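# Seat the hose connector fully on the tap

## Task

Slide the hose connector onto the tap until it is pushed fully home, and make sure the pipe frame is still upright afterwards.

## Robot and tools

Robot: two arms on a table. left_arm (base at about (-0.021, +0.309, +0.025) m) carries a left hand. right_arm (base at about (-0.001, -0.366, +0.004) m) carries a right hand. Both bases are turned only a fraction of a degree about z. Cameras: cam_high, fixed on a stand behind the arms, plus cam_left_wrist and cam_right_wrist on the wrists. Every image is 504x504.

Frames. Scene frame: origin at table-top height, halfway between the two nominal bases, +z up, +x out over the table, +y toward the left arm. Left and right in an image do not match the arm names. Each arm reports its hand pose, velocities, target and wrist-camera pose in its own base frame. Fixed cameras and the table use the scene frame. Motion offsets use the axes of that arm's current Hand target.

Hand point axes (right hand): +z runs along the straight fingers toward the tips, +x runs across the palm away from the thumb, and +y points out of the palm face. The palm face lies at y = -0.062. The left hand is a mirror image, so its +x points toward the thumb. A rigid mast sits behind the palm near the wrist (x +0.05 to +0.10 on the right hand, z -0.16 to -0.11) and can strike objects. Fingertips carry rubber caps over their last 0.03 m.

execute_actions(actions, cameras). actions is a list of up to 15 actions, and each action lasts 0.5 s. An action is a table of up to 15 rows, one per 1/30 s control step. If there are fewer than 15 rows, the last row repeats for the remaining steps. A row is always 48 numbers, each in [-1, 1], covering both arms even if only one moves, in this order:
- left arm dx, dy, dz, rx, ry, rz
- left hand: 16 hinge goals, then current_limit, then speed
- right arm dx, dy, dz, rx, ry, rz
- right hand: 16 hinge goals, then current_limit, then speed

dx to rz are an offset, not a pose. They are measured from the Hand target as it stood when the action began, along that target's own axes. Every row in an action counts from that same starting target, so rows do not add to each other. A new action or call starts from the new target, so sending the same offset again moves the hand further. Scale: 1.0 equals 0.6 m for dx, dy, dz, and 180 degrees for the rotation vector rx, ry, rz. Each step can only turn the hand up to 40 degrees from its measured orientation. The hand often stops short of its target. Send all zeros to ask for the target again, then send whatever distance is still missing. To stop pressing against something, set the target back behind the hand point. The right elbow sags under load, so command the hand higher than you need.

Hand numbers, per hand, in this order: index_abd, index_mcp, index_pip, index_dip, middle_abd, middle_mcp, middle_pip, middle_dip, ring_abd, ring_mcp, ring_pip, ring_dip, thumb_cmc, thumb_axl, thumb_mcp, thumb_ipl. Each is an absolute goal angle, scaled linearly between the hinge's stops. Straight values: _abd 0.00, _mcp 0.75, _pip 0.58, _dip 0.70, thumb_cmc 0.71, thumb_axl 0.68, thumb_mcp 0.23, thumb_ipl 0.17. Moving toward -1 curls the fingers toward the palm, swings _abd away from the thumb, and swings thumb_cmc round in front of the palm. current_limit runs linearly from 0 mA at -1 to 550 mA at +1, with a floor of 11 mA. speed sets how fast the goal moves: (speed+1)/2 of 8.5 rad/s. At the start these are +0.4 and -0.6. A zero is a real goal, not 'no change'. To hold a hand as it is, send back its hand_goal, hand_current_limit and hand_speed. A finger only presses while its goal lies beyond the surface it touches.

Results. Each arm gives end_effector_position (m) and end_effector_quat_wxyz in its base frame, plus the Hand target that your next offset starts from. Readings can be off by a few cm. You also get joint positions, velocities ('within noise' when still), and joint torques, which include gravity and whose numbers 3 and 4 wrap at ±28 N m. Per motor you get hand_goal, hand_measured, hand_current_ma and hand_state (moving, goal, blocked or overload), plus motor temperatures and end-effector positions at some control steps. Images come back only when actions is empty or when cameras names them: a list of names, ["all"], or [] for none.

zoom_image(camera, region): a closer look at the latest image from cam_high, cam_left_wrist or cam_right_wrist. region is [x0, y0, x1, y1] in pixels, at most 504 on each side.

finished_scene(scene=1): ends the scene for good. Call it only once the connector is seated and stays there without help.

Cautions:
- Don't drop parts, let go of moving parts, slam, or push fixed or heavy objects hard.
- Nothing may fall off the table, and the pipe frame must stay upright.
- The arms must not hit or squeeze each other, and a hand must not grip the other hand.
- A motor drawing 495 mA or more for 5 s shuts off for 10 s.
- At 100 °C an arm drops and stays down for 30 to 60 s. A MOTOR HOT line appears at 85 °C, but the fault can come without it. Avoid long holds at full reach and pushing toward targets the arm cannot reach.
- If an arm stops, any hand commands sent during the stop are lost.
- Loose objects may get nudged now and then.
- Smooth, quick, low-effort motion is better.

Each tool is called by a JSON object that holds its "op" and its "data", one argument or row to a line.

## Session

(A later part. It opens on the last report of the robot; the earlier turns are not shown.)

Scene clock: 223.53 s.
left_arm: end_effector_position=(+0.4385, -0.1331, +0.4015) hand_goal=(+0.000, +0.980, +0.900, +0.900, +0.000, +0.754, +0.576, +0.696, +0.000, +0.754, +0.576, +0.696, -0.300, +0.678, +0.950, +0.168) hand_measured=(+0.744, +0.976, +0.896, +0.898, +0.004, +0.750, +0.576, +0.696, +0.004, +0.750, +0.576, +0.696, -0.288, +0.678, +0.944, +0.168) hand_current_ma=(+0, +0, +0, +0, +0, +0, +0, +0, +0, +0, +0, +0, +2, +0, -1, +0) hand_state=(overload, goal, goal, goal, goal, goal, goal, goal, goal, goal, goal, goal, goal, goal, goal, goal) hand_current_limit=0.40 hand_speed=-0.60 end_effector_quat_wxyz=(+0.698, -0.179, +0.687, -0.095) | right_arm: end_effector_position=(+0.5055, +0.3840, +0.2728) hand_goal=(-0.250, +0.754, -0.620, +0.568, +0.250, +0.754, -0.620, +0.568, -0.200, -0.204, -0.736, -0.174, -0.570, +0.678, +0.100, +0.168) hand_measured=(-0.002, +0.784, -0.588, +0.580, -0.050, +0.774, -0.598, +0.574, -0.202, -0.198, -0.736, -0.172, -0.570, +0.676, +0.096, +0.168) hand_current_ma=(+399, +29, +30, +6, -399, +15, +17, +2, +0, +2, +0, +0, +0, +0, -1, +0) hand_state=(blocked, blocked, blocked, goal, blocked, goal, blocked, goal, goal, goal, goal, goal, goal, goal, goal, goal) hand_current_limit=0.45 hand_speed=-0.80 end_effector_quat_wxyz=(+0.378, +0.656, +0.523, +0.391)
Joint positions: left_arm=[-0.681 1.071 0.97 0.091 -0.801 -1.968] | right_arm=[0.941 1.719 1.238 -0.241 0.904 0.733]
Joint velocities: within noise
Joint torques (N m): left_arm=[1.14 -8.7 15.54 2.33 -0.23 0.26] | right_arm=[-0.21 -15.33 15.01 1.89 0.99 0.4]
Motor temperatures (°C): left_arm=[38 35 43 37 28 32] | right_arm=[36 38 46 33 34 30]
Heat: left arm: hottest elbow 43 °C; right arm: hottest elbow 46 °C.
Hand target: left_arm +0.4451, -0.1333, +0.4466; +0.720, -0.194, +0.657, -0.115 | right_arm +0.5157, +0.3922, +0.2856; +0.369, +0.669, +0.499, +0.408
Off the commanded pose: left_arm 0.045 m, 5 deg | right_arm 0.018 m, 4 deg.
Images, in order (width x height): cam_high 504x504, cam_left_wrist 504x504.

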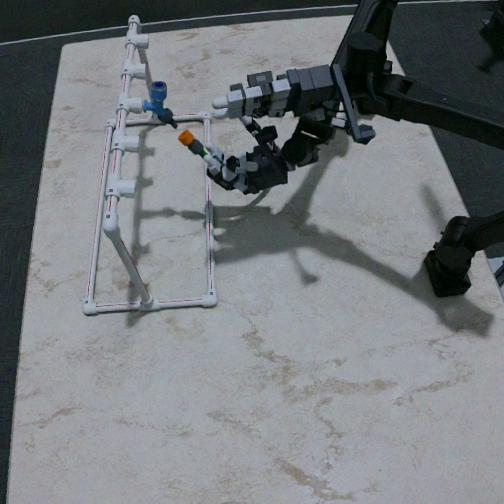

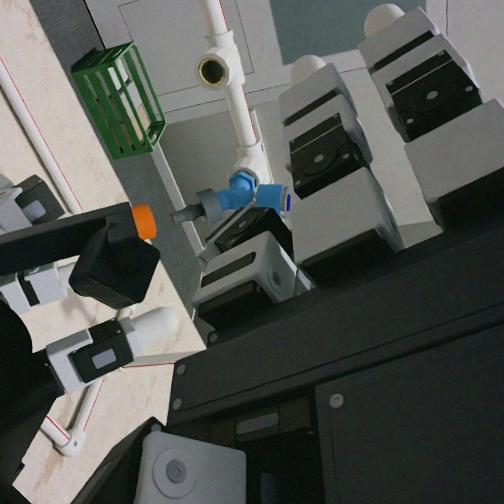

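{"op": "execute_actions", "data": {
  "actions": [
    [[-0.0728,-0.0758,0.0325,-0.0327,0.0196,0.0457,0,0.98,0.9,0.9,0,0.754,0.576,0.696,0,0.754,0.576,0.696,-0.3,0.678,0.95,0.168,0.4,-0.6,0,0,0,0,0,0,-0.25,0.753,-0.62,0.568,0.25,0.753,-0.62,0.568,-0.2,-0.205,-0.737,-0.174,-0.571,0.678,0.1,0.168,0.45,-0.8]],
    [[-0.0245,-0.0911,0.0135,-0.0327,0.0196,0.0457,0,0.98,0.9,0.9,0,0.754,0.576,0.696,0,0.754,0.576,0.696,-0.3,0.678,0.95,0.168,0.4,-0.6,0,0,0,0,0,0,-0.25,0.753,-0.62,0.568,0.25,0.753,-0.62,0.568,-0.2,-0.205,-0.737,-0.174,-0.571,0.678,0.1,0.168,0.45,-0.8]],
    [[-0.0258,-0.0968,0.0002,-0.0327,0.0196,0.0457,0,0.98,0.9,0.9,0,0.754,0.576,0.696,0,0.754,0.576,0.696,-0.3,0.678,0.95,0.168,0.4,-0.6,0,0,0,0,0,0,-0.25,0.753,-0.62,0.568,0.25,0.753,-0.62,0.568,-0.2,-0.205,-0.737,-0.174,-0.571,0.678,0.1,0.168,0.45,-0.8]]
  ],
  "cameras": ["cam_high","cam_left_wrist"]
}}

Scene clock: 233.50 s.
left_arm: end_effector_position=(+0.4994, -0.2540, +0.5343) hand_goal=(+0.000, +0.980, +0.900, +0.900, +0.000, +0.754, +0.576, +0.696, +0.000, +0.754, +0.576, +0.696, -0.300, +0.678, +0.950, +0.168) hand_measured=(+0.758, +0.978, +0.896, +0.898, +0.004, +0.752, +0.576, +0.696, +0.004, +0.752, +0.576, +0.696, -0.288, +0.676, +0.946, +0.168) hand_current_ma=(+0, +0, +0, +0, +0, +0, +0, +0, +0, +0, +0, +0, +2, +0, +0, +0) hand_state=(overload, goal, goal, goal, goal, goal, goal, goal, goal, goal, goal, goal, goal, goal, goal, goal) hand_current_limit=0.40 hand_speed=-0.60 end_effector_quat_wxyz=(+0.621, -0.118, +0.761, +0.143) | right_arm: end_effector_position=(+0.5055, +0.3840, +0.2728) hand_goal=(-0.250, +0.754, -0.620, +0.568, +0.250, +0.754, -0.620, +0.568, -0.200, -0.204, -0.736, -0.174, -0.570, +0.678, +0.100, +0.168) hand_measured=(-0.002, +0.784, -0.588, +0.580, -0.050, +0.774, -0.598, +0.574, -0.202, -0.198, -0.736, -0.172, -0.570, +0.676, +0.096, +0.168) hand_current_ma=(+399, +29, +30, +6, -399, +15, +17, +2, +0, +2, +0, +0, +0, +0, -1, +0) hand_state=(blocked, blocked, blocked, goal, blocked, goal, blocked, goal, goal, goal, goal, goal, goal, goal, goal, goal) hand_current_limit=0.45 hand_speed=-0.80 end_effector_quat_wxyz=(+0.378, +0.656, +0.523, +0.391)
Joint positions: left_arm=[-0.811 1.64 1.941 -0.776 -1.149 -1.937] | right_arm=[0.941 1.719 1.238 -0.241 0.904 0.733]
Joint torques (N m): left_arm=[1.2 -16.5 14.63 1.05 -0.7 -0.04] | right_arm=[-0.21 -15.21 15.04 1.84 0.99 0.4]
Heat: left arm: hottest elbow 45 °C; right arm: hottest elbow 47 °C.
Hand target: left_arm +0.5005, -0.2503, +0.5606; +0.626, -0.146, +0.755, +0.125 | right_arm +0.5157, +0.3922, +0.2856; +0.369, +0.669, +0.499, +0.408
Off the commanded pose: left_arm 0.027 m, 4 deg | right_arm 0.018 m, 4 deg.
Step readings (end_effector_position of left_arm | right_arm):
0: (+0.4385, -0.1331, +0.4015) | (+0.5055, +0.3840, +0.2728)
1: (+0.4384, -0.1326, +0.4022) | (+0.5055, +0.3840, +0.2728)
2: (+0.4375, -0.1302, +0.4054) | (+0.5055, +0.3840, +0.2728)
4: (+0.4389, -0.1303, +0.4195) | (+0.5055, +0.3840, +0.2728)
8: (+0.4495, -0.1414, +0.4629) | (+0.5055, +0.3840, +0.2728)
15: (+0.4557, -0.1474, +0.4844) | (+0.5055, +0.3840, +0.2728)
16: (+0.4561, -0.1477, +0.4837) | (+0.5055, +0.3840, +0.2728)
17: (+0.4557, -0.1483, +0.4844) | (+0.5055, +0.3840, +0.2728)
19: (+0.4592, -0.1548, +0.4908) | (+0.5055, +0.3840, +0.2728)
23: (+0.4733, -0.1858, +0.5025) | (+0.5055, +0.3840, +0.2728)
30: (+0.4803, -0.2004, +0.4989) | (+0.5055, +0.3840, +0.2728)
31: (+0.4801, -0.2000, +0.5000) | (+0.5055, +0.3840, +0.2728)
32: (+0.4787, -0.1994, +0.5043) | (+0.5055, +0.3840, +0.2728)
34: (+0.4803, -0.2044, +0.5179) | (+0.5055, +0.3840, +0.2728)
38: (+0.4889, -0.2305, +0.5379) | (+0.5055, +0.3840, +0.2728)
45: (+0.4990, -0.2521, +0.5325) | (+0.5055, +0.3840, +0.2728)
Images, in order (width x height): cam_high 504x504, cam_left_wrist 504x504.

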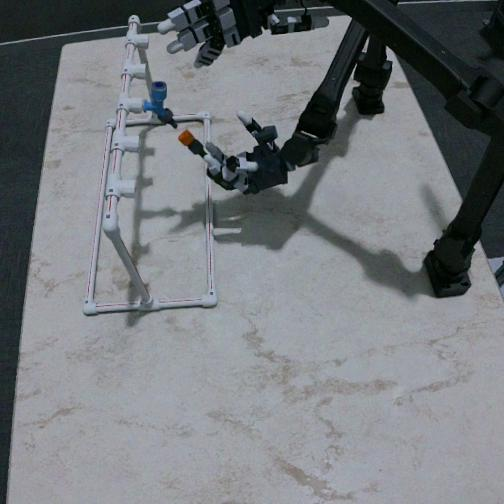

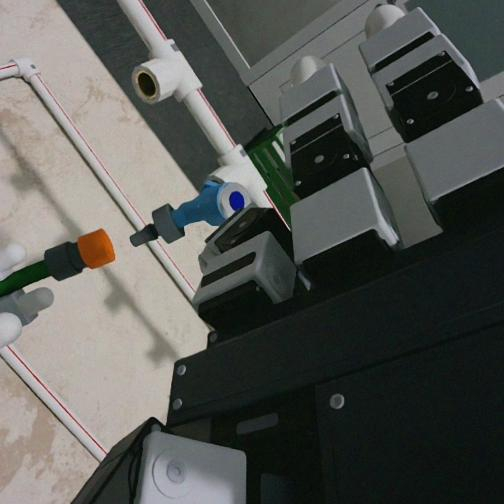

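Excellent view.

{"op": "zoom_image", "data": {
  "camera": "cam_left_wrist",
  "region": [60, 190, 190, 320]
}}

{"op": "zoom_image", "data": {
  "camera": "cam_high",
  "region": [140, 90, 220, 170]
}}

Scaled by 3.877 from the camera's 504x504 image, which has a finer 720x720 frame.

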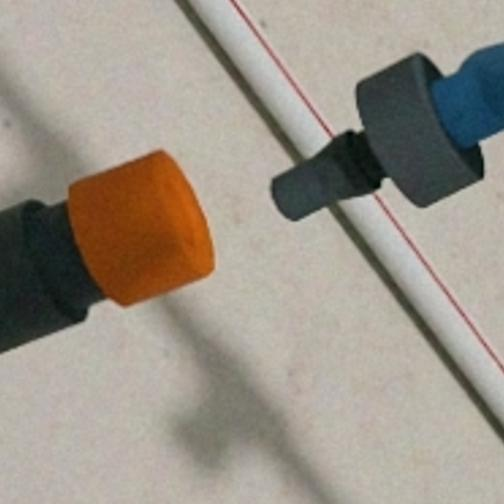

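Scaled by 6.300 from the camera's 504x504 image, which has a finer 720x720 frame.

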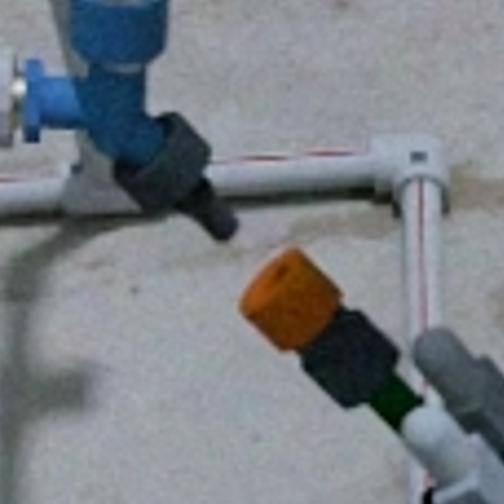

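{"op": "execute_actions", "data": {
  "actions": [
    [[0,0,0,0,0,0,0,0.98,0.9,0.9,0,0.754,0.576,0.696,0,0.754,0.576,0.696,-0.3,0.678,0.95,0.168,0.4,-0.6,-0.032,-0.0052,0.0295,-0.0413,0.0079,-0.0377,-0.25,0.753,-0.62,0.568,0.25,0.753,-0.62,0.568,-0.2,-0.205,-0.737,-0.174,-0.571,0.678,0.1,0.168,0.45,-0.8]]
  ],
  "cameras": ["cam_high","cam_left_wrist"]
}}

{"op": "zoom_image", "data": {
  "camera": "cam_left_wrist",
  "region": [60, 190, 190, 320]
}}

{"op": "zoom_image", "data": {
  "camera": "cam_high",
  "region": [140, 90, 220, 170]
}}

Scene clock: 240.97 s.
left_arm: end_effector_position=(+0.4977, -0.2528, +0.5397) hand_goal=(+0.000, +0.980, +0.900, +0.900, +0.000, +0.754, +0.576, +0.696, +0.000, +0.754, +0.576, +0.696, -0.300, +0.678, +0.950, +0.168) hand_measured=(+0.758, +0.978, +0.896, +0.898, +0.004, +0.752, +0.576, +0.696, +0.004, +0.752, +0.576, +0.696, -0.288, +0.676, +0.946, +0.168) hand_current_ma=(+0, +0, +0, +0, +0, +0, +0, +0, +0, +0, +0, +0, +2, +0, +0, +0) hand_state=(overload, goal, goal, goal, goal, goal, goal, goal, goal, goal, goal, goal, goal, goal, goal, goal) hand_current_limit=0.40 hand_speed=-0.60 end_effector_quat_wxyz=(+0.617, -0.125, +0.764, +0.141) | right_arm: end_effector_position=(+0.5244, +0.3703, +0.2784) hand_goal=(-0.250, +0.754, -0.620, +0.568, +0.250, +0.754, -0.620, +0.568, -0.200, -0.204, -0.736, -0.174, -0.570, +0.678, +0.100, +0.168) hand_measured=(-0.002, +0.790, -0.588, +0.580, -0.050, +0.778, -0.598, +0.574, -0.202, -0.198, -0.736, -0.172, -0.570, +0.676, +0.096, +0.168) hand_current_ma=(+399, +40, +30, +6, -399, +22, +17, +2, +0, +2, +0, +0, +0, +0, -1, +0) hand_state=(blocked, blocked, blocked, goal, blocked, blocked, blocked, goal, goal, goal, goal, goal, goal, goal, goal, goal) hand_current_limit=0.45 hand_speed=-0.80 end_effector_quat_wxyz=(+0.430, +0.609, +0.519, +0.418)
Joint positions: left_arm=[-0.81 1.651 1.984 -0.84 -1.149 -1.976] | right_arm=[0.89 1.738 1.153 0.101 0.925 0.463]
Joint torques (N m): left_arm=[1.38 -15.79 14.65 1.06 -0.64 0.01] | right_arm=[-0.32 -15.5 9.87 3.78 0.51 -0.03]
Heat: left arm: hottest elbow 46 °C; right arm: hottest elbow 48 °C.
Hand target: left_arm +0.5006, -0.2501, +0.5607; +0.627, -0.146, +0.755, +0.125 | right_arm +0.5276, +0.3726, +0.2724; +0.429, +0.608, +0.515, +0.425
Off the commanded pose: left_arm 0.021 m, 3 deg | right_arm 0.007 m, 1 deg.
Step readings (end_effector_position of left_arm | right_arm):
0: (+0.4994, -0.2540, +0.5343) | (+0.5055, +0.3840, +0.2728)
1: (+0.4993, -0.2539, +0.5343) | (+0.5056, +0.3837, +0.2732)
2: (+0.4989, -0.2536, +0.5345) | (+0.5066, +0.3829, +0.2753)
4: (+0.4982, -0.2530, +0.5356) | (+0.5104, +0.3816, +0.2810)
8: (+0.4971, -0.2523, +0.5395) | (+0.5167, +0.3746, +0.2849)
15: (+0.4961, -0.2513, +0.5429) | (+0.5233, +0.3678, +0.2764)
Images, in order (width x height): cam_high 504x504, cam_left_wrist 504x504.

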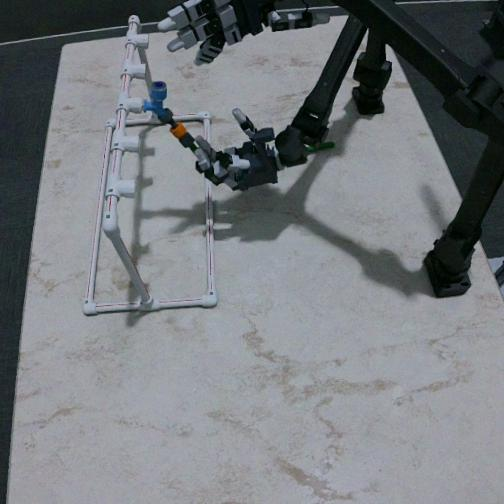

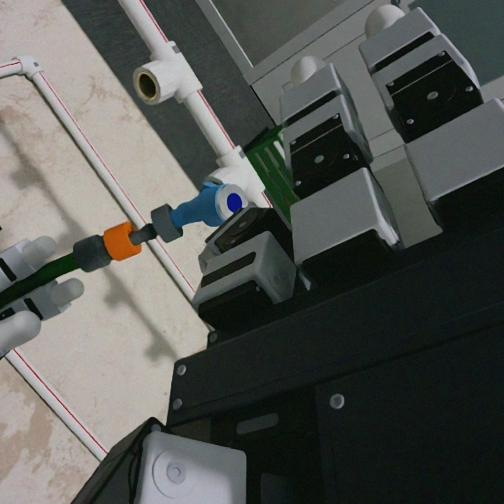

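Scaled by 3.877 from the camera's 504x504 image, which has a finer 720x720 frame.

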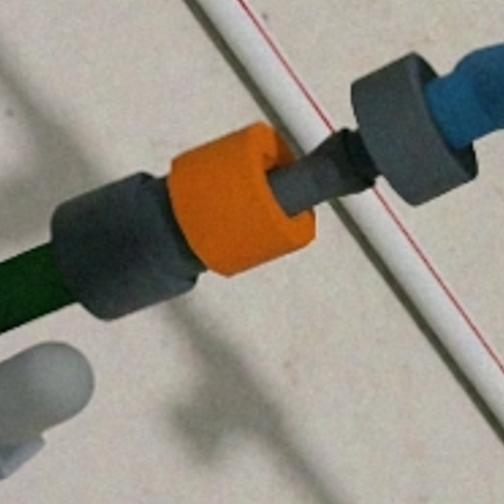

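Scaled by 6.300 from the camera's 504x504 image, which has a finer 720x720 frame.

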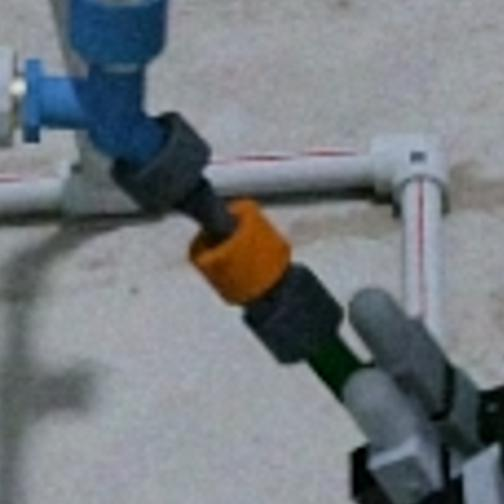

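{"op": "zoom_image", "data": {
  "camera": "cam_left_wrist",
  "region": [95, 205, 165, 275]
}}

{"op": "zoom_image", "data": {
  "camera": "cam_high",
  "region": [155, 105, 195, 145]
}}

Scaled by 7.200 from the camera's 504x504 image, which has a finer 720x720 frame.

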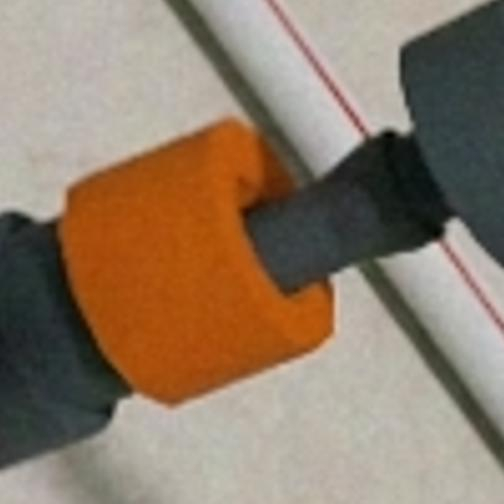

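Scaled by 12.600 from the camera's 504x504 image, which has a finer 720x720 frame.

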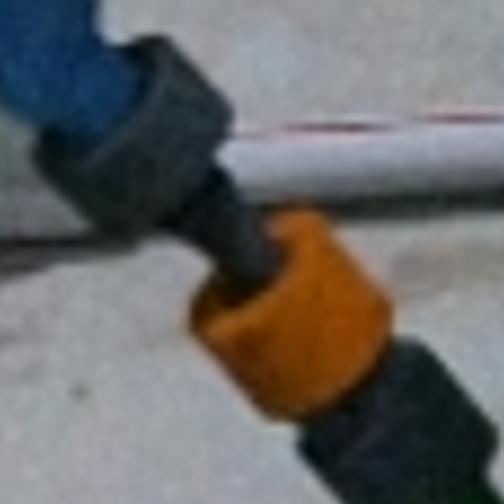

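{"op": "execute_actions", "data": {
  "actions": [
    [[0,0,0,0,0,0,0,0.98,0.9,0.9,0,0.754,0.576,0.696,0,0.754,0.576,0.696,-0.3,0.678,0.95,0.168,0.4,-0.6,-0.0082,0.0467,0.0057,0,0,0,-0.25,0.753,-0.62,0.568,0.25,0.753,-0.62,0.568,-0.2,-0.205,-0.737,-0.174,-0.571,0.678,0.1,0.168,0.45,-0.8]]
  ],
  "cameras": ["cam_high","cam_left_wrist"]
}}

{"op": "zoom_image", "data": {
  "camera": "cam_left_wrist",
  "region": [60, 190, 190, 320]
}}

{"op": "zoom_image", "data": {
  "camera": "cam_high",
  "region": [145, 90, 205, 150]
}}

Scene clock: 244.67 s.
left_arm: end_effector_position=(+0.4975, -0.2527, +0.5394) hand_goal=(+0.000, +0.980, +0.900, +0.900, +0.000, +0.754, +0.576, +0.696, +0.000, +0.754, +0.576, +0.696, -0.300, +0.678, +0.950, +0.168) hand_measured=(+0.758, +0.978, +0.896, +0.898, +0.004, +0.752, +0.576, +0.696, +0.004, +0.752, +0.576, +0.696, -0.288, +0.676, +0.946, +0.168) hand_current_ma=(+0, +0, +0, +0, +0, +0, +0, +0, +0, +0, +0, +0, +2, +0, +0, +0) hand_state=(overload, goal, goal, goal, goal, goal, goal, goal, goal, goal, goal, goal, goal, goal, goal, goal) hand_current_limit=0.40 hand_speed=-0.60 end_effector_quat_wxyz=(+0.617, -0.125, +0.764, +0.141) | right_arm: end_effector_position=(+0.5315, +0.3662, +0.2768) hand_goal=(-0.250, +0.754, -0.620, +0.568, +0.250, +0.754, -0.620, +0.568, -0.200, -0.204, -0.736, -0.174, -0.570, +0.678, +0.100, +0.168) hand_measured=(-0.002, +0.790, -0.592, +0.576, -0.050, +0.778, -0.598, +0.572, -0.202, -0.198, -0.736, -0.172, -0.570, +0.676, +0.096, +0.168) hand_current_ma=(+399, +40, +23, +3, -399, +22, +17, +1, +0, +2, +0, +0, +0, +0, -1, +0) hand_state=(blocked, blocked, blocked, goal, blocked, blocked, blocked, goal, goal, goal, goal, goal, goal, goal, goal, goal) hand_current_limit=0.45 hand_speed=-0.80 end_effector_quat_wxyz=(+0.429, +0.607, +0.525, +0.414)
Joint positions: left_arm=[-0.81 1.651 1.984 -0.842 -1.149 -1.979] | right_arm=[0.874 1.738 1.153 0.098 0.905 0.448]
Joint torques (N m): left_arm=[1.38 -15.74 14.69 1.05 -0.65 0.02] | right_arm=[-0.56 -19.02 11.75 2.24 0.38 -0.1]
Heat: left arm: hottest elbow 46 °C; right arm: hottest elbow 47 °C.
Hand target: left_arm +0.5006, -0.2502, +0.5607; +0.627, -0.146, +0.755, +0.125 | right_arm +0.5376, +0.3648, +0.2981; +0.429, +0.608, +0.515, +0.426
Off the commanded pose: left_arm 0.022 m, 3 deg | right_arm 0.022 m, 2 deg.
Step readings (end_effector_position of left_arm | right_arm):
0: (+0.4977, -0.2528, +0.5397) | (+0.5244, +0.3704, +0.2784)
1: (+0.4977, -0.2528, +0.5397) | (+0.5244, +0.3705, +0.2783)
2: (+0.4977, -0.2528, +0.5397) | (+0.5249, +0.3708, +0.2781)
4: (+0.4977, -0.2529, +0.5397) | (+0.5271, +0.3695, +0.2776)
8: (+0.4976, -0.2528, +0.5395) | (+0.5304, +0.3670, +0.2772)
15: (+0.4975, -0.2527, +0.5395) | (+0.5315, +0.3662, +0.2768)
Images, in order (width x height): cam_high 504x504, cam_left_wrist 504x504.

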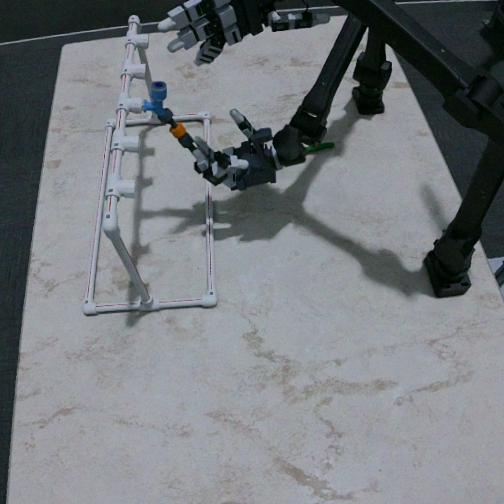

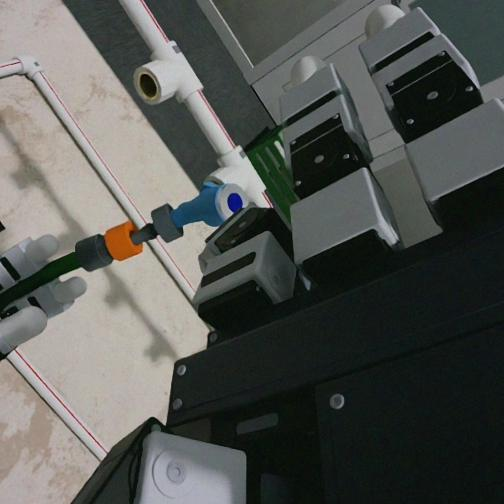

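Scaled by 3.877 from the camera's 504x504 image, which has a finer 720x720 frame.

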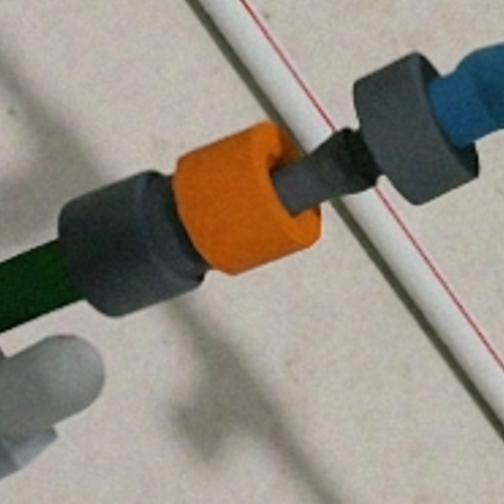

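Scaled by 8.400 from the camera's 504x504 image, which has a finer 720x720 frame.

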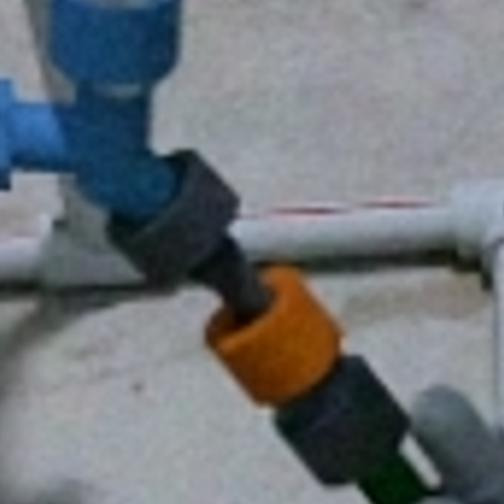

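{"op": "execute_actions", "data": {
  "actions": [
    [[0,0,0,0,0,0,0,0.98,0.9,0.9,0,0.754,0.576,0.696,0,0.754,0.576,0.696,-0.3,0.678,0.95,0.168,0.4,-0.6,0.0018,0.0224,-0.0063,0,0,0,-0.25,0.753,-0.62,0.568,0.25,0.753,-0.62,0.568,-0.2,-0.205,-0.737,-0.174,-0.571,0.678,0.1,0.168,0.45,-0.8]]
  ],
  "cameras": ["cam_high","cam_left_wrist"]
}}

{"op": "zoom_image", "data": {
  "camera": "cam_left_wrist",
  "region": [60, 190, 190, 320]
}}

{"op": "zoom_image", "data": {
  "camera": "cam_high",
  "region": [145, 90, 205, 150]
}}

Scene clock: 246.07 s.
left_arm: end_effector_position=(+0.4975, -0.2527, +0.5394) hand_goal=(+0.000, +0.980, +0.900, +0.900, +0.000, +0.754, +0.576, +0.696, +0.000, +0.754, +0.576, +0.696, -0.300, +0.678, +0.950, +0.168) hand_measured=(+0.758, +0.978, +0.896, +0.898, +0.004, +0.752, +0.576, +0.696, +0.004, +0.752, +0.576, +0.696, -0.288, +0.676, +0.946, +0.168) hand_current_ma=(+0, +0, +0, +0, +0, +0, +0, +0, +0, +0, +0, +0, +2, +0, +0, +0) hand_state=(overload, goal, goal, goal, goal, goal, goal, goal, goal, goal, goal, goal, goal, goal, goal, goal) hand_current_limit=0.40 hand_speed=-0.60 end_effector_quat_wxyz=(+0.617, -0.125, +0.764, +0.141) | right_arm: end_effector_position=(+0.5312, +0.3651, +0.2765) hand_goal=(-0.250, +0.754, -0.620, +0.568, +0.250, +0.754, -0.620, +0.568, -0.200, -0.204, -0.736, -0.174, -0.570, +0.678, +0.100, +0.168) hand_measured=(-0.002, +0.790, -0.594, +0.576, -0.050, +0.778, -0.598, +0.572, -0.202, -0.198, -0.736, -0.172, -0.570, +0.676, +0.096, +0.168) hand_current_ma=(+399, +40, +22, +2, -399, +21, +17, +1, +0, +2, +0, +0, +0, +0, -1, +0) hand_state=(blocked, blocked, blocked, goal, blocked, blocked, blocked, goal, goal, goal, goal, goal, goal, goal, goal, goal) hand_current_limit=0.45 hand_speed=-0.80 end_effector_quat_wxyz=(+0.430, +0.606, +0.533, +0.404)
Joint positions: left_arm=[-0.81 1.651 1.984 -0.842 -1.149 -1.979] | right_arm=[0.873 1.731 1.153 0.067 0.903 0.447]
Joint torques (N m): left_arm=[1.38 -15.79 14.69 1.05 -0.65 0.01] | right_arm=[-0.56 -20.07 12.94 2.15 0.53 -0.08]
Heat: left arm: hottest elbow 46 °C; right arm: hottest elbow 47 °C.
Hand target: left_arm +0.5006, -0.2502, +0.5607; +0.627, -0.146, +0.755, +0.125 | right_arm +0.5376, +0.3647, +0.3120; +0.429, +0.608, +0.515, +0.425
Off the commanded pose: left_arm 0.022 m, 3 deg | right_arm 0.036 m, 3 deg.
Step readings (end_effector_position of left_arm | right_arm):
0: (+0.4975, -0.2527, +0.5394) | (+0.5315, +0.3662, +0.2768)
1: (+0.4975, -0.2527, +0.5394) | (+0.5315, +0.3662, +0.2767)
2: (+0.4975, -0.2527, +0.5394) | (+0.5317, +0.3660, +0.2762)
4: (+0.4975, -0.2527, +0.5394) | (+0.5316, +0.3657, +0.2760)
8: (+0.4975, -0.2527, +0.5394) | (+0.5314, +0.3653, +0.2763)
15: (+0.4975, -0.2527, +0.5394) | (+0.5312, +0.3651, +0.2766)
Images, in order (width x height): cam_high 504x504, cam_left_wrist 504x504.

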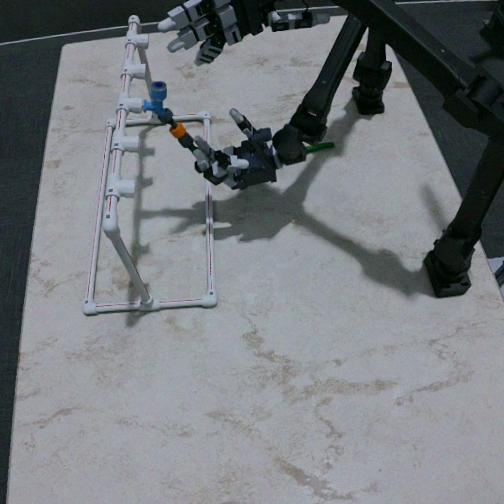

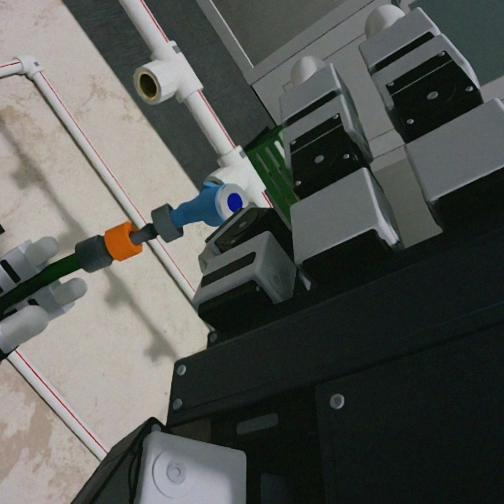

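Scaled by 3.877 from the camera's 504x504 image, which has a finer 720x720 frame.

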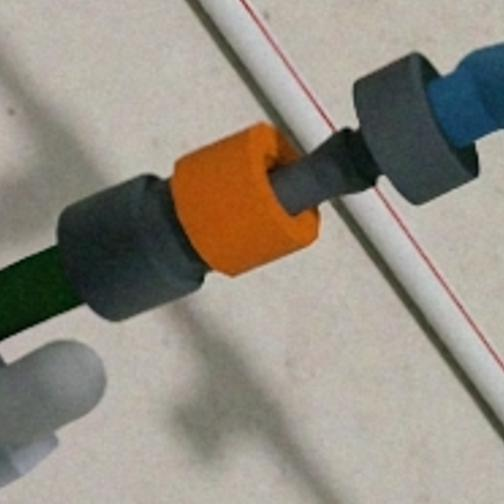

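Scaled by 8.400 from the camera's 504x504 image, which has a finer 720x720 frame.

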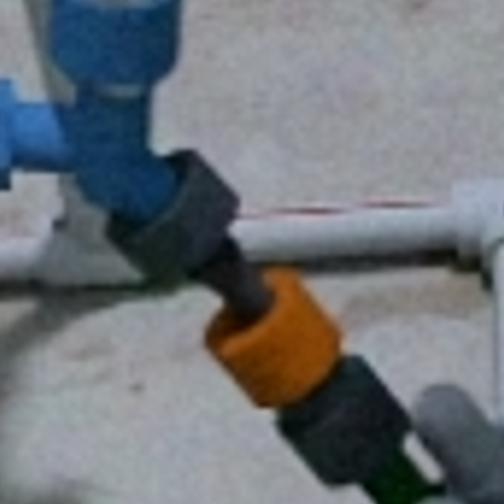

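{"op": "execute_actions", "data": {
  "actions": [
    [[0,0,0,0,0,0,0,0.98,0.9,0.9,0,0.754,0.576,0.696,0,0.754,0.576,0.696,-0.3,0.678,0.95,0.168,0.4,-0.6,-0.0016,0.0177,0.0007,0,0,0,-0.25,0.753,-0.62,0.568,0.25,0.753,-0.62,0.568,-0.2,-0.205,-0.737,-0.174,-0.571,0.678,0.1,0.168,0.45,-0.8]]
  ],
  "cameras": ["cam_high","cam_left_wrist"]
}}

{"op": "zoom_image", "data": {
  "camera": "cam_left_wrist",
  "region": [60, 190, 190, 320]
}}

{"op": "zoom_image", "data": {
  "camera": "cam_high",
  "region": [145, 90, 205, 150]
}}

Scene clock: 247.50 s.
left_arm: end_effector_position=(+0.4975, -0.2527, +0.5394) hand_goal=(+0.000, +0.980, +0.900, +0.900, +0.000, +0.754, +0.576, +0.696, +0.000, +0.754, +0.576, +0.696, -0.300, +0.678, +0.950, +0.168) hand_measured=(+0.758, +0.978, +0.896, +0.898, +0.004, +0.752, +0.576, +0.696, +0.004, +0.752, +0.576, +0.696, -0.288, +0.676, +0.946, +0.168) hand_current_ma=(+0, +0, +0, +0, +0, +0, +0, +0, +0, +0, +0, +0, +2, +0, +0, +0) hand_state=(overload, goal, goal, goal, goal, goal, goal, goal, goal, goal, goal, goal, goal, goal, goal, goal) hand_current_limit=0.40 hand_speed=-0.60 end_effector_quat_wxyz=(+0.617, -0.125, +0.764, +0.141) | right_arm: end_effector_position=(+0.5321, +0.3604, +0.2874) hand_goal=(-0.250, +0.754, -0.620, +0.568, +0.250, +0.754, -0.620, +0.568, -0.200, -0.204, -0.736, -0.174, -0.570, +0.678, +0.100, +0.168) hand_measured=(-0.002, +0.790, -0.594, +0.574, -0.050, +0.778, -0.598, +0.572, -0.202, -0.198, -0.736, -0.172, -0.570, +0.676, +0.096, +0.168) hand_current_ma=(+399, +40, +21, +2, -399, +20, +17, +1, +0, +2, +0, +0, +0, +0, -1, +0) hand_state=(blocked, blocked, blocked, goal, blocked, blocked, blocked, goal, goal, goal, goal, goal, goal, goal, goal, goal) hand_current_limit=0.45 hand_speed=-0.80 end_effector_quat_wxyz=(+0.433, +0.603, +0.536, +0.402)
Joint positions: left_arm=[-0.81 1.651 1.984 -0.842 -1.149 -1.979] | right_arm=[0.865 1.707 1.153 0.047 0.897 0.431]
Joint torques (N m): left_arm=[1.38 -15.74 14.69 1.06 -0.65 0.01] | right_arm=[-0.62 -18.78 14.08 2.1 0.53 0.03]
Heat: left arm: hottest elbow 46 °C; right arm: hottest elbow 47 °C.
Hand target: left_arm +0.5006, -0.2501, +0.5607; +0.627, -0.146, +0.755, +0.125 | right_arm +0.5408, +0.3626, +0.3219; +0.429, +0.608, +0.515, +0.425
Off the commanded pose: left_arm 0.022 m, 3 deg | right_arm 0.036 m, 4 deg.
Step readings (end_effector_position of left_arm | right_arm):
0: (+0.4975, -0.2527, +0.5394) | (+0.5312, +0.3651, +0.2765)
1: (+0.4975, -0.2527, +0.5394) | (+0.5312, +0.3651, +0.2765)
2: (+0.4975, -0.2527, +0.5394) | (+0.5312, +0.3651, +0.2766)
4: (+0.4975, -0.2527, +0.5394) | (+0.5313, +0.3649, +0.2772)
8: (+0.4975, -0.2527, +0.5394) | (+0.5317, +0.3623, +0.2820)
15: (+0.4975, -0.2527, +0.5394) | (+0.5320, +0.3605, +0.2875)
Images, in order (width x height): cam_high 504x504, cam_left_wrist 504x504.

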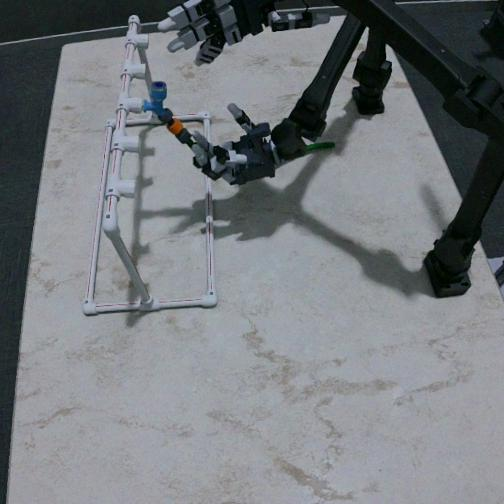

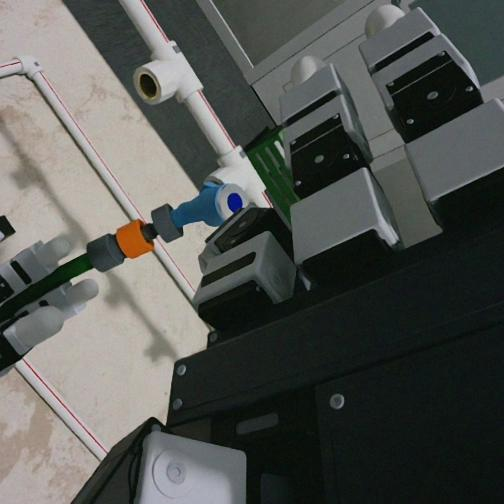

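Scaled by 3.877 from the camera's 504x504 image, which has a finer 720x720 frame.

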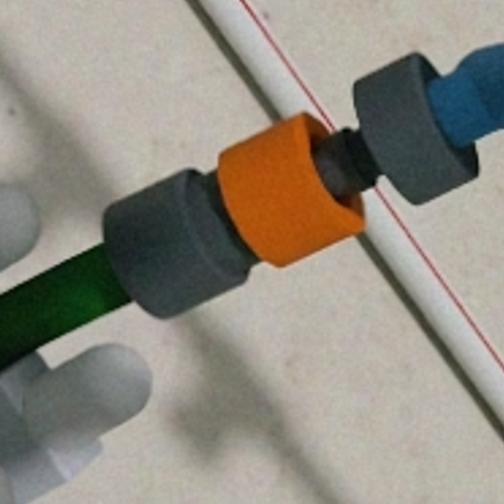

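Scaled by 8.400 from the camera's 504x504 image, which has a finer 720x720 frame.

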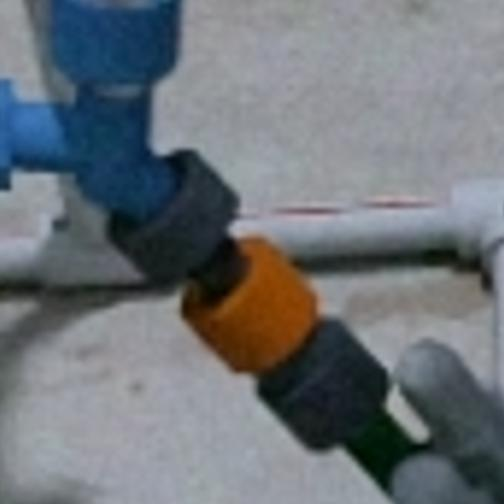

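{"op": "execute_actions", "data": {
  "actions": [
    [[0,0,0,0,0,0,0,0.98,0.9,0.9,0,0.754,0.576,0.696,0,0.754,0.576,0.696,-0.3,0.678,0.95,0.168,0.4,-0.6,0.0009,0.0192,0.0069,0,0,0,-0.25,0.753,-0.62,0.568,0.25,0.753,-0.62,0.568,-0.2,-0.205,-0.737,-0.174,-0.571,0.678,0.1,0.168,0.45,-0.8]]
  ],
  "cameras": ["cam_high","cam_left_wrist"]
}}

{"op": "zoom_image", "data": {
  "camera": "cam_left_wrist",
  "region": [60, 190, 190, 320]
}}

{"op": "zoom_image", "data": {
  "camera": "cam_high",
  "region": [145, 90, 205, 150]
}}

Scene clock: 249.07 s.
left_arm: end_effector_position=(+0.4975, -0.2527, +0.5394) hand_goal=(+0.000, +0.980, +0.900, +0.900, +0.000, +0.754, +0.576, +0.696, +0.000, +0.754, +0.576, +0.696, -0.300, +0.678, +0.950, +0.168) hand_measured=(+0.758, +0.978, +0.896, +0.898, +0.004, +0.752, +0.576, +0.696, +0.004, +0.752, +0.576, +0.696, -0.288, +0.676, +0.946, +0.168) hand_current_ma=(+0, +0, +0, +0, +0, +0, +0, +0, +0, +0, +0, +0, +2, +0, +0, +0) hand_state=(overload, goal, goal, goal, goal, goal, goal, goal, goal, goal, goal, goal, goal, goal, goal, goal) hand_current_limit=0.40 hand_speed=-0.60 end_effector_quat_wxyz=(+0.617, -0.125, +0.764, +0.141) | right_arm: end_effector_position=(+0.5364, +0.3585, +0.2884) hand_goal=(-0.250, +0.754, -0.620, +0.568, +0.250, +0.754, -0.620, +0.568, -0.200, -0.204, -0.736, -0.174, -0.570, +0.678, +0.100, +0.168) hand_measured=(-0.002, +0.790, -0.594, +0.574, -0.050, +0.778, -0.598, +0.572, -0.202, -0.198, -0.736, -0.172, -0.570, +0.676, +0.096, +0.168) hand_current_ma=(+399, +40, +21, +2, -399, +20, +17, +1, +0, +2, +0, +0, +0, +0, -1, +0) hand_state=(blocked, blocked, blocked, goal, blocked, blocked, blocked, goal, goal, goal, goal, goal, goal, goal, goal, goal) hand_current_limit=0.45 hand_speed=-0.80 end_effector_quat_wxyz=(+0.433, +0.604, +0.540, +0.396)
Joint positions: left_arm=[-0.81 1.651 1.984 -0.842 -1.149 -1.979] | right_arm=[0.856 1.706 1.162 0.026 0.889 0.427]
Joint torques (N m): left_arm=[1.38 -15.79 14.71 1.03 -0.65 0.02] | right_arm=[-0.73 -19.25 15.2 2.13 0.43 -0.01]
Heat: left arm: hottest elbow 45 °C; right arm: hottest elbow 47 °C.
Hand target: left_arm +0.5006, -0.2501, +0.5607; +0.627, -0.146, +0.755, +0.125 | right_arm +0.5477, +0.3617, +0.3319; +0.429, +0.608, +0.515, +0.425
Off the commanded pose: left_arm 0.022 m, 3 deg | right_arm 0.045 m, 5 deg.
Step readings (end_effector_position of left_arm | right_arm):
0: (+0.4975, -0.2527, +0.5394) | (+0.5321, +0.3604, +0.2874)
1: (+0.4975, -0.2527, +0.5394) | (+0.5321, +0.3605, +0.2874)
2: (+0.4975, -0.2527, +0.5394) | (+0.5324, +0.3603, +0.2872)
4: (+0.4975, -0.2527, +0.5394) | (+0.5337, +0.3596, +0.2867)
8: (+0.4975, -0.2527, +0.5394) | (+0.5358, +0.3586, +0.2877)
15: (+0.4975, -0.2527, +0.5394) | (+0.5364, +0.3584, +0.2883)
Images, in order (width x height): cam_high 504x504, cam_left_wrist 504x504.

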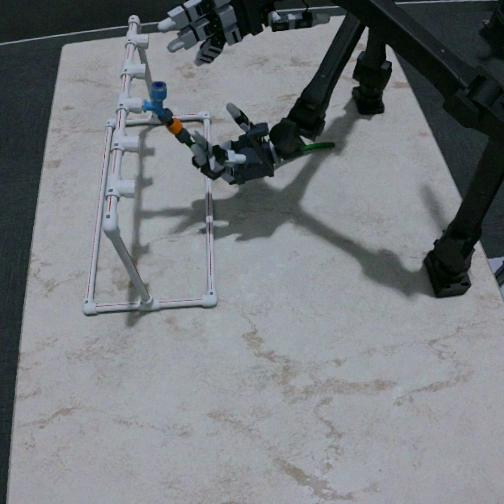

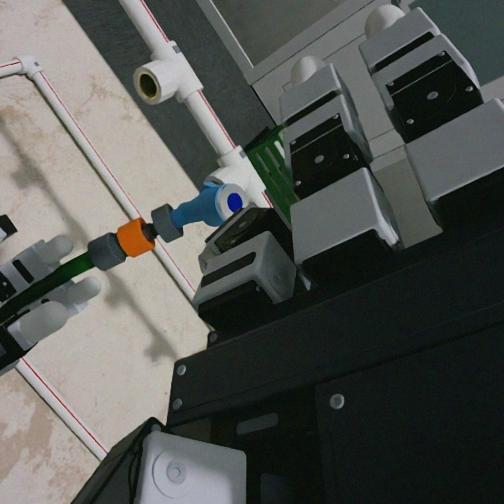

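Scaled by 3.877 from the camera's 504x504 image, which has a finer 720x720 frame.

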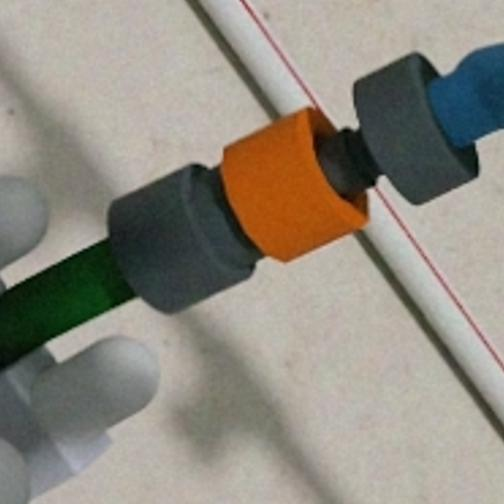

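Scaled by 8.400 from the camera's 504x504 image, which has a finer 720x720 frame.

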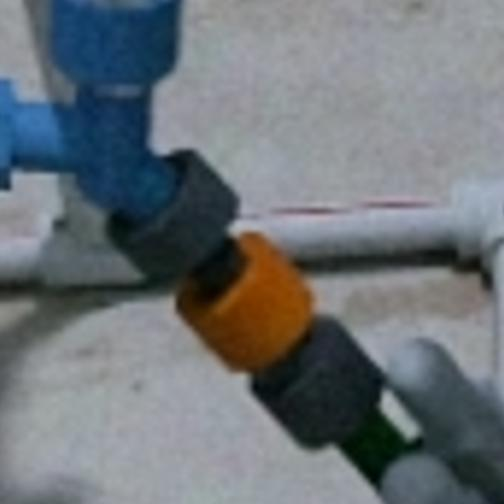

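{"op": "execute_actions", "data": {
  "actions": [
    [[0,0,0,0,0,0,0,0.98,0.9,0.9,0,0.754,0.576,0.696,0,0.754,0.576,0.696,-0.3,0.678,0.95,0.168,0.4,-0.6,0.0009,0.0192,0.0069,0,0,0,-0.25,0.753,-0.62,0.568,0.25,0.753,-0.62,0.568,-0.2,-0.205,-0.737,-0.174,-0.571,0.678,0.1,0.168,0.45,-0.8]]
  ],
  "cameras": ["cam_high","cam_left_wrist"]
}}

{"op": "zoom_image", "data": {
  "camera": "cam_left_wrist",
  "region": [60, 190, 190, 320]
}}

{"op": "zoom_image", "data": {
  "camera": "cam_high",
  "region": [145, 90, 205, 150]
}}

Scene clock: 250.90 s.
left_arm: end_effector_position=(+0.4975, -0.2527, +0.5394) hand_goal=(+0.000, +0.980, +0.900, +0.900, +0.000, +0.754, +0.576, +0.696, +0.000, +0.754, +0.576, +0.696, -0.300, +0.678, +0.950, +0.168) hand_measured=(+0.758, +0.978, +0.896, +0.898, +0.004, +0.752, +0.576, +0.696, +0.004, +0.752, +0.576, +0.696, -0.288, +0.676, +0.946, +0.168) hand_current_ma=(+0, +0, +0, +0, +0, +0, +0, +0, +0, +0, +0, +0, +2, +0, +0, +0) hand_state=(overload, goal, goal, goal, goal, goal, goal, goal, goal, goal, goal, goal, goal, goal, goal, goal) hand_current_limit=0.40 hand_speed=-0.60 end_effector_quat_wxyz=(+0.617, -0.125, +0.764, +0.141) | right_arm: end_effector_position=(+0.5410, +0.3579, +0.2927) hand_goal=(-0.250, +0.754, -0.620, +0.568, +0.250, +0.754, -0.620, +0.568, -0.200, -0.204, -0.736, -0.174, -0.570, +0.678, +0.100, +0.168) hand_measured=(-0.002, +0.790, -0.604, +0.574, -0.050, +0.778, -0.598, +0.570, -0.202, -0.198, -0.736, -0.172, -0.570, +0.676, +0.096, +0.168) hand_current_ma=(+399, +40, +9, +1, -399, +19, +17, +0, +0, +2, +0, +0, +0, +0, -1, +0) hand_state=(blocked, blocked, goal, goal, blocked, blocked, blocked, goal, goal, goal, goal, goal, goal, goal, goal, goal) hand_current_limit=0.45 hand_speed=-0.80 end_effector_quat_wxyz=(+0.432, +0.604, +0.543, +0.393)
Joint positions: left_arm=[-0.81 1.651 1.984 -0.842 -1.149 -1.979] | right_arm=[0.849 1.703 1.176 0.003 0.88 0.425]
Joint torques (N m): left_arm=[1.38 -15.74 14.69 1.05 -0.65 0.02] | right_arm=[-0.85 -19.31 15.97 2.14 0.43 -0.05]
Heat: left arm: hottest elbow 45 °C; right arm: hottest elbow 47 °C.
Hand target: left_arm +0.5006, -0.2501, +0.5607; +0.627, -0.146, +0.755, +0.125 | right_arm +0.5548, +0.3607, +0.3420; +0.429, +0.608, +0.515, +0.425
Off the commanded pose: left_arm 0.022 m, 3 deg | right_arm 0.051 m, 5 deg.
Step readings (end_effector_position of left_arm | right_arm):
0: (+0.4975, -0.2527, +0.5394) | (+0.5364, +0.3585, +0.2884)
1: (+0.4975, -0.2527, +0.5394) | (+0.5365, +0.3585, +0.2883)
2: (+0.4975, -0.2527, +0.5394) | (+0.5368, +0.3587, +0.2887)
4: (+0.4975, -0.2527, +0.5394) | (+0.5379, +0.3589, +0.2895)
8: (+0.4975, -0.2527, +0.5394) | (+0.5407, +0.3578, +0.2928)
15: (+0.4975, -0.2527, +0.5394) | (+0.5410, +0.3579, +0.2926)
Images, in order (width x height): cam_high 504x504, cam_left_wrist 504x504.

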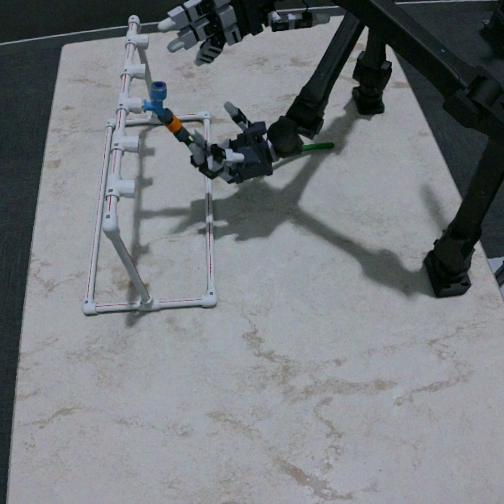

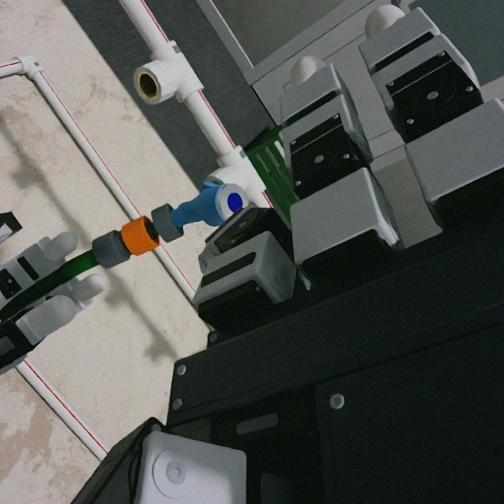

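Scaled by 3.877 from the camera's 504x504 image, which has a finer 720x720 frame.

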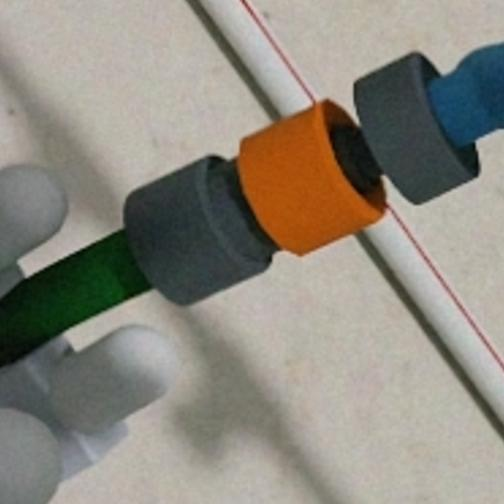

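Scaled by 8.400 from the camera's 504x504 image, which has a finer 720x720 frame.

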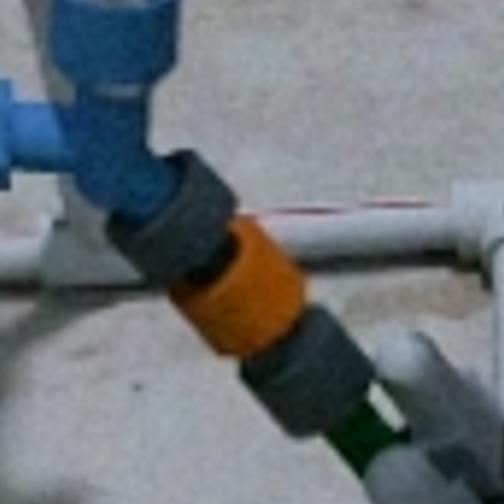

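{"op": "execute_actions", "data": {
  "actions": [
    [[0,0,0,0,0,0,0,0.98,0.9,0.9,0,0.754,0.576,0.696,0,0.754,0.576,0.696,-0.3,0.678,0.95,0.168,0.4,-0.6,0.0009,0.0172,0.0049,0,0,0,-0.25,0.753,-0.62,0.568,0.25,0.753,-0.62,0.568,-0.2,-0.205,-0.737,-0.174,-0.571,0.678,0.1,0.168,0.45,-0.8]]
  ],
  "cameras": ["cam_high","cam_left_wrist"]
}}

{"op": "zoom_image", "data": {
  "camera": "cam_left_wrist",
  "region": [60, 190, 190, 320]
}}

{"op": "zoom_image", "data": {
  "camera": "cam_high",
  "region": [145, 90, 205, 150]
}}

Scene clock: 252.13 s.
left_arm: end_effector_position=(+0.4975, -0.2527, +0.5394) hand_goal=(+0.000, +0.980, +0.900, +0.900, +0.000, +0.754, +0.576, +0.696, +0.000, +0.754, +0.576, +0.696, -0.300, +0.678, +0.950, +0.168) hand_measured=(+0.758, +0.978, +0.896, +0.898, +0.004, +0.752, +0.576, +0.696, +0.004, +0.752, +0.576, +0.696, -0.288, +0.676, +0.946, +0.168) hand_current_ma=(+0, +0, +0, +0, +0, +0, +0, +0, +0, +0, +0, +0, +2, +0, +0, +0) hand_state=(overload, goal, goal, goal, goal, goal, goal, goal, goal, goal, goal, goal, goal, goal, goal, goal) hand_current_limit=0.40 hand_speed=-0.60 end_effector_quat_wxyz=(+0.617, -0.125, +0.764, +0.141) | right_arm: end_effector_position=(+0.5440, +0.3582, +0.2932) hand_goal=(-0.250, +0.754, -0.620, +0.568, +0.250, +0.754, -0.620, +0.568, -0.200, -0.204, -0.736, -0.174, -0.570, +0.678, +0.100, +0.168) hand_measured=(-0.004, +0.790, -0.616, +0.572, -0.050, +0.776, -0.598, +0.568, -0.202, -0.198, -0.736, -0.172, -0.570, +0.676, +0.096, +0.168) hand_current_ma=(+399, +40, +1, +1, -399, +17, +17, +0, +0, +2, +0, +0, +0, +0, -1, +0) hand_state=(blocked, blocked, goal, goal, blocked, blocked, blocked, goal, goal, goal, goal, goal, goal, goal, goal, goal) hand_current_limit=0.45 hand_speed=-0.80 end_effector_quat_wxyz=(+0.430, +0.604, +0.548, +0.388)
Joint positions: left_arm=[-0.81 1.651 1.984 -0.842 -1.149 -1.979] | right_arm=[0.845 1.703 1.186 -0.019 0.872 0.424]
Joint torques (N m): left_arm=[1.38 -15.74 14.69 1.05 -0.65 0.01] | right_arm=[-1.2 -20.07 16.73 2.33 0.49 -0.1]
Heat: left arm: hottest elbow 45 °C; right arm: hottest elbow 47 °C.
Hand target: left_arm +0.5006, -0.2501, +0.5607; +0.627, -0.146, +0.755, +0.125 | right_arm +0.5603, +0.3600, +0.3512; +0.429, +0.608, +0.515, +0.426
Off the commanded pose: left_arm 0.022 m, 3 deg | right_arm 0.060 m, 6 deg.
Step readings (end_effector_position of left_arm | right_arm):
0: (+0.4975, -0.2527, +0.5394) | (+0.5410, +0.3579, +0.2927)
1: (+0.4975, -0.2527, +0.5394) | (+0.5410, +0.3579, +0.2926)
2: (+0.4975, -0.2527, +0.5394) | (+0.5413, +0.3580, +0.2928)
4: (+0.4975, -0.2527, +0.5394) | (+0.5420, +0.3584, +0.2929)
8: (+0.4975, -0.2527, +0.5394) | (+0.5433, +0.3579, +0.2926)
15: (+0.4975, -0.2527, +0.5394) | (+0.5439, +0.3582, +0.2930)
Images, in order (width x height): cam_high 504x504, cam_left_wrist 504x504.

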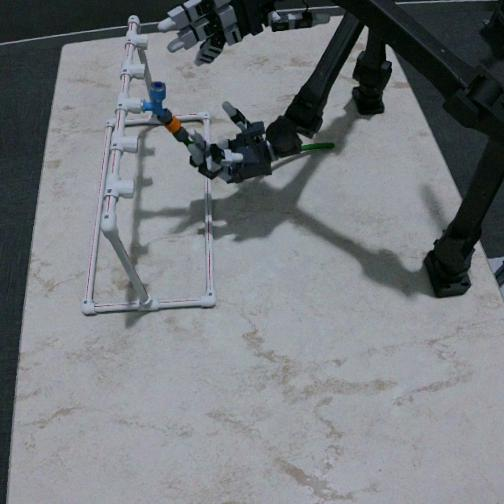

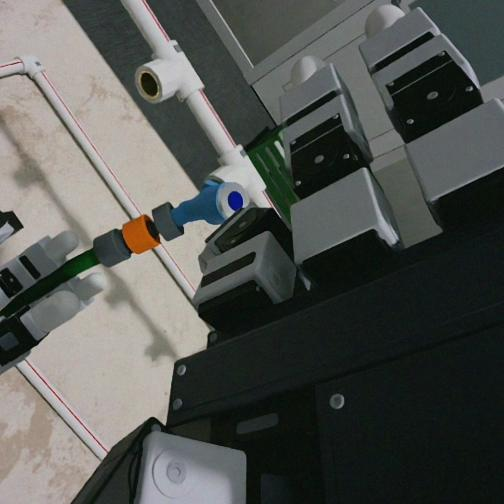

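Scaled by 3.877 from the camera's 504x504 image, which has a finer 720x720 frame.

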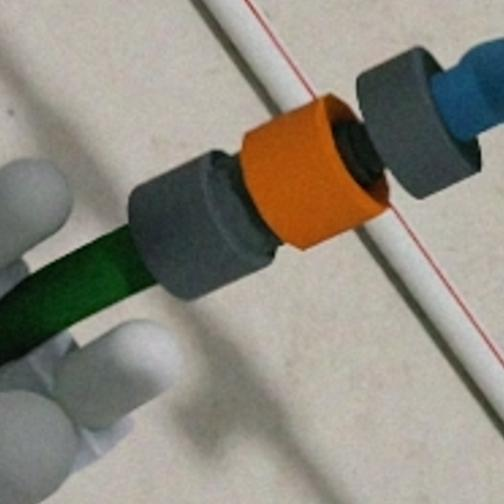

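Scaled by 8.400 from the camera's 504x504 image, which has a finer 720x720 frame.

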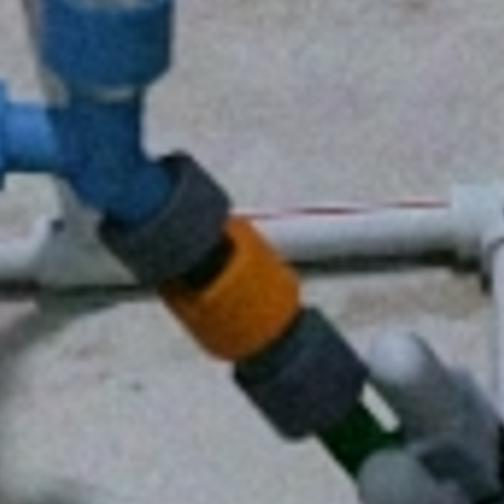

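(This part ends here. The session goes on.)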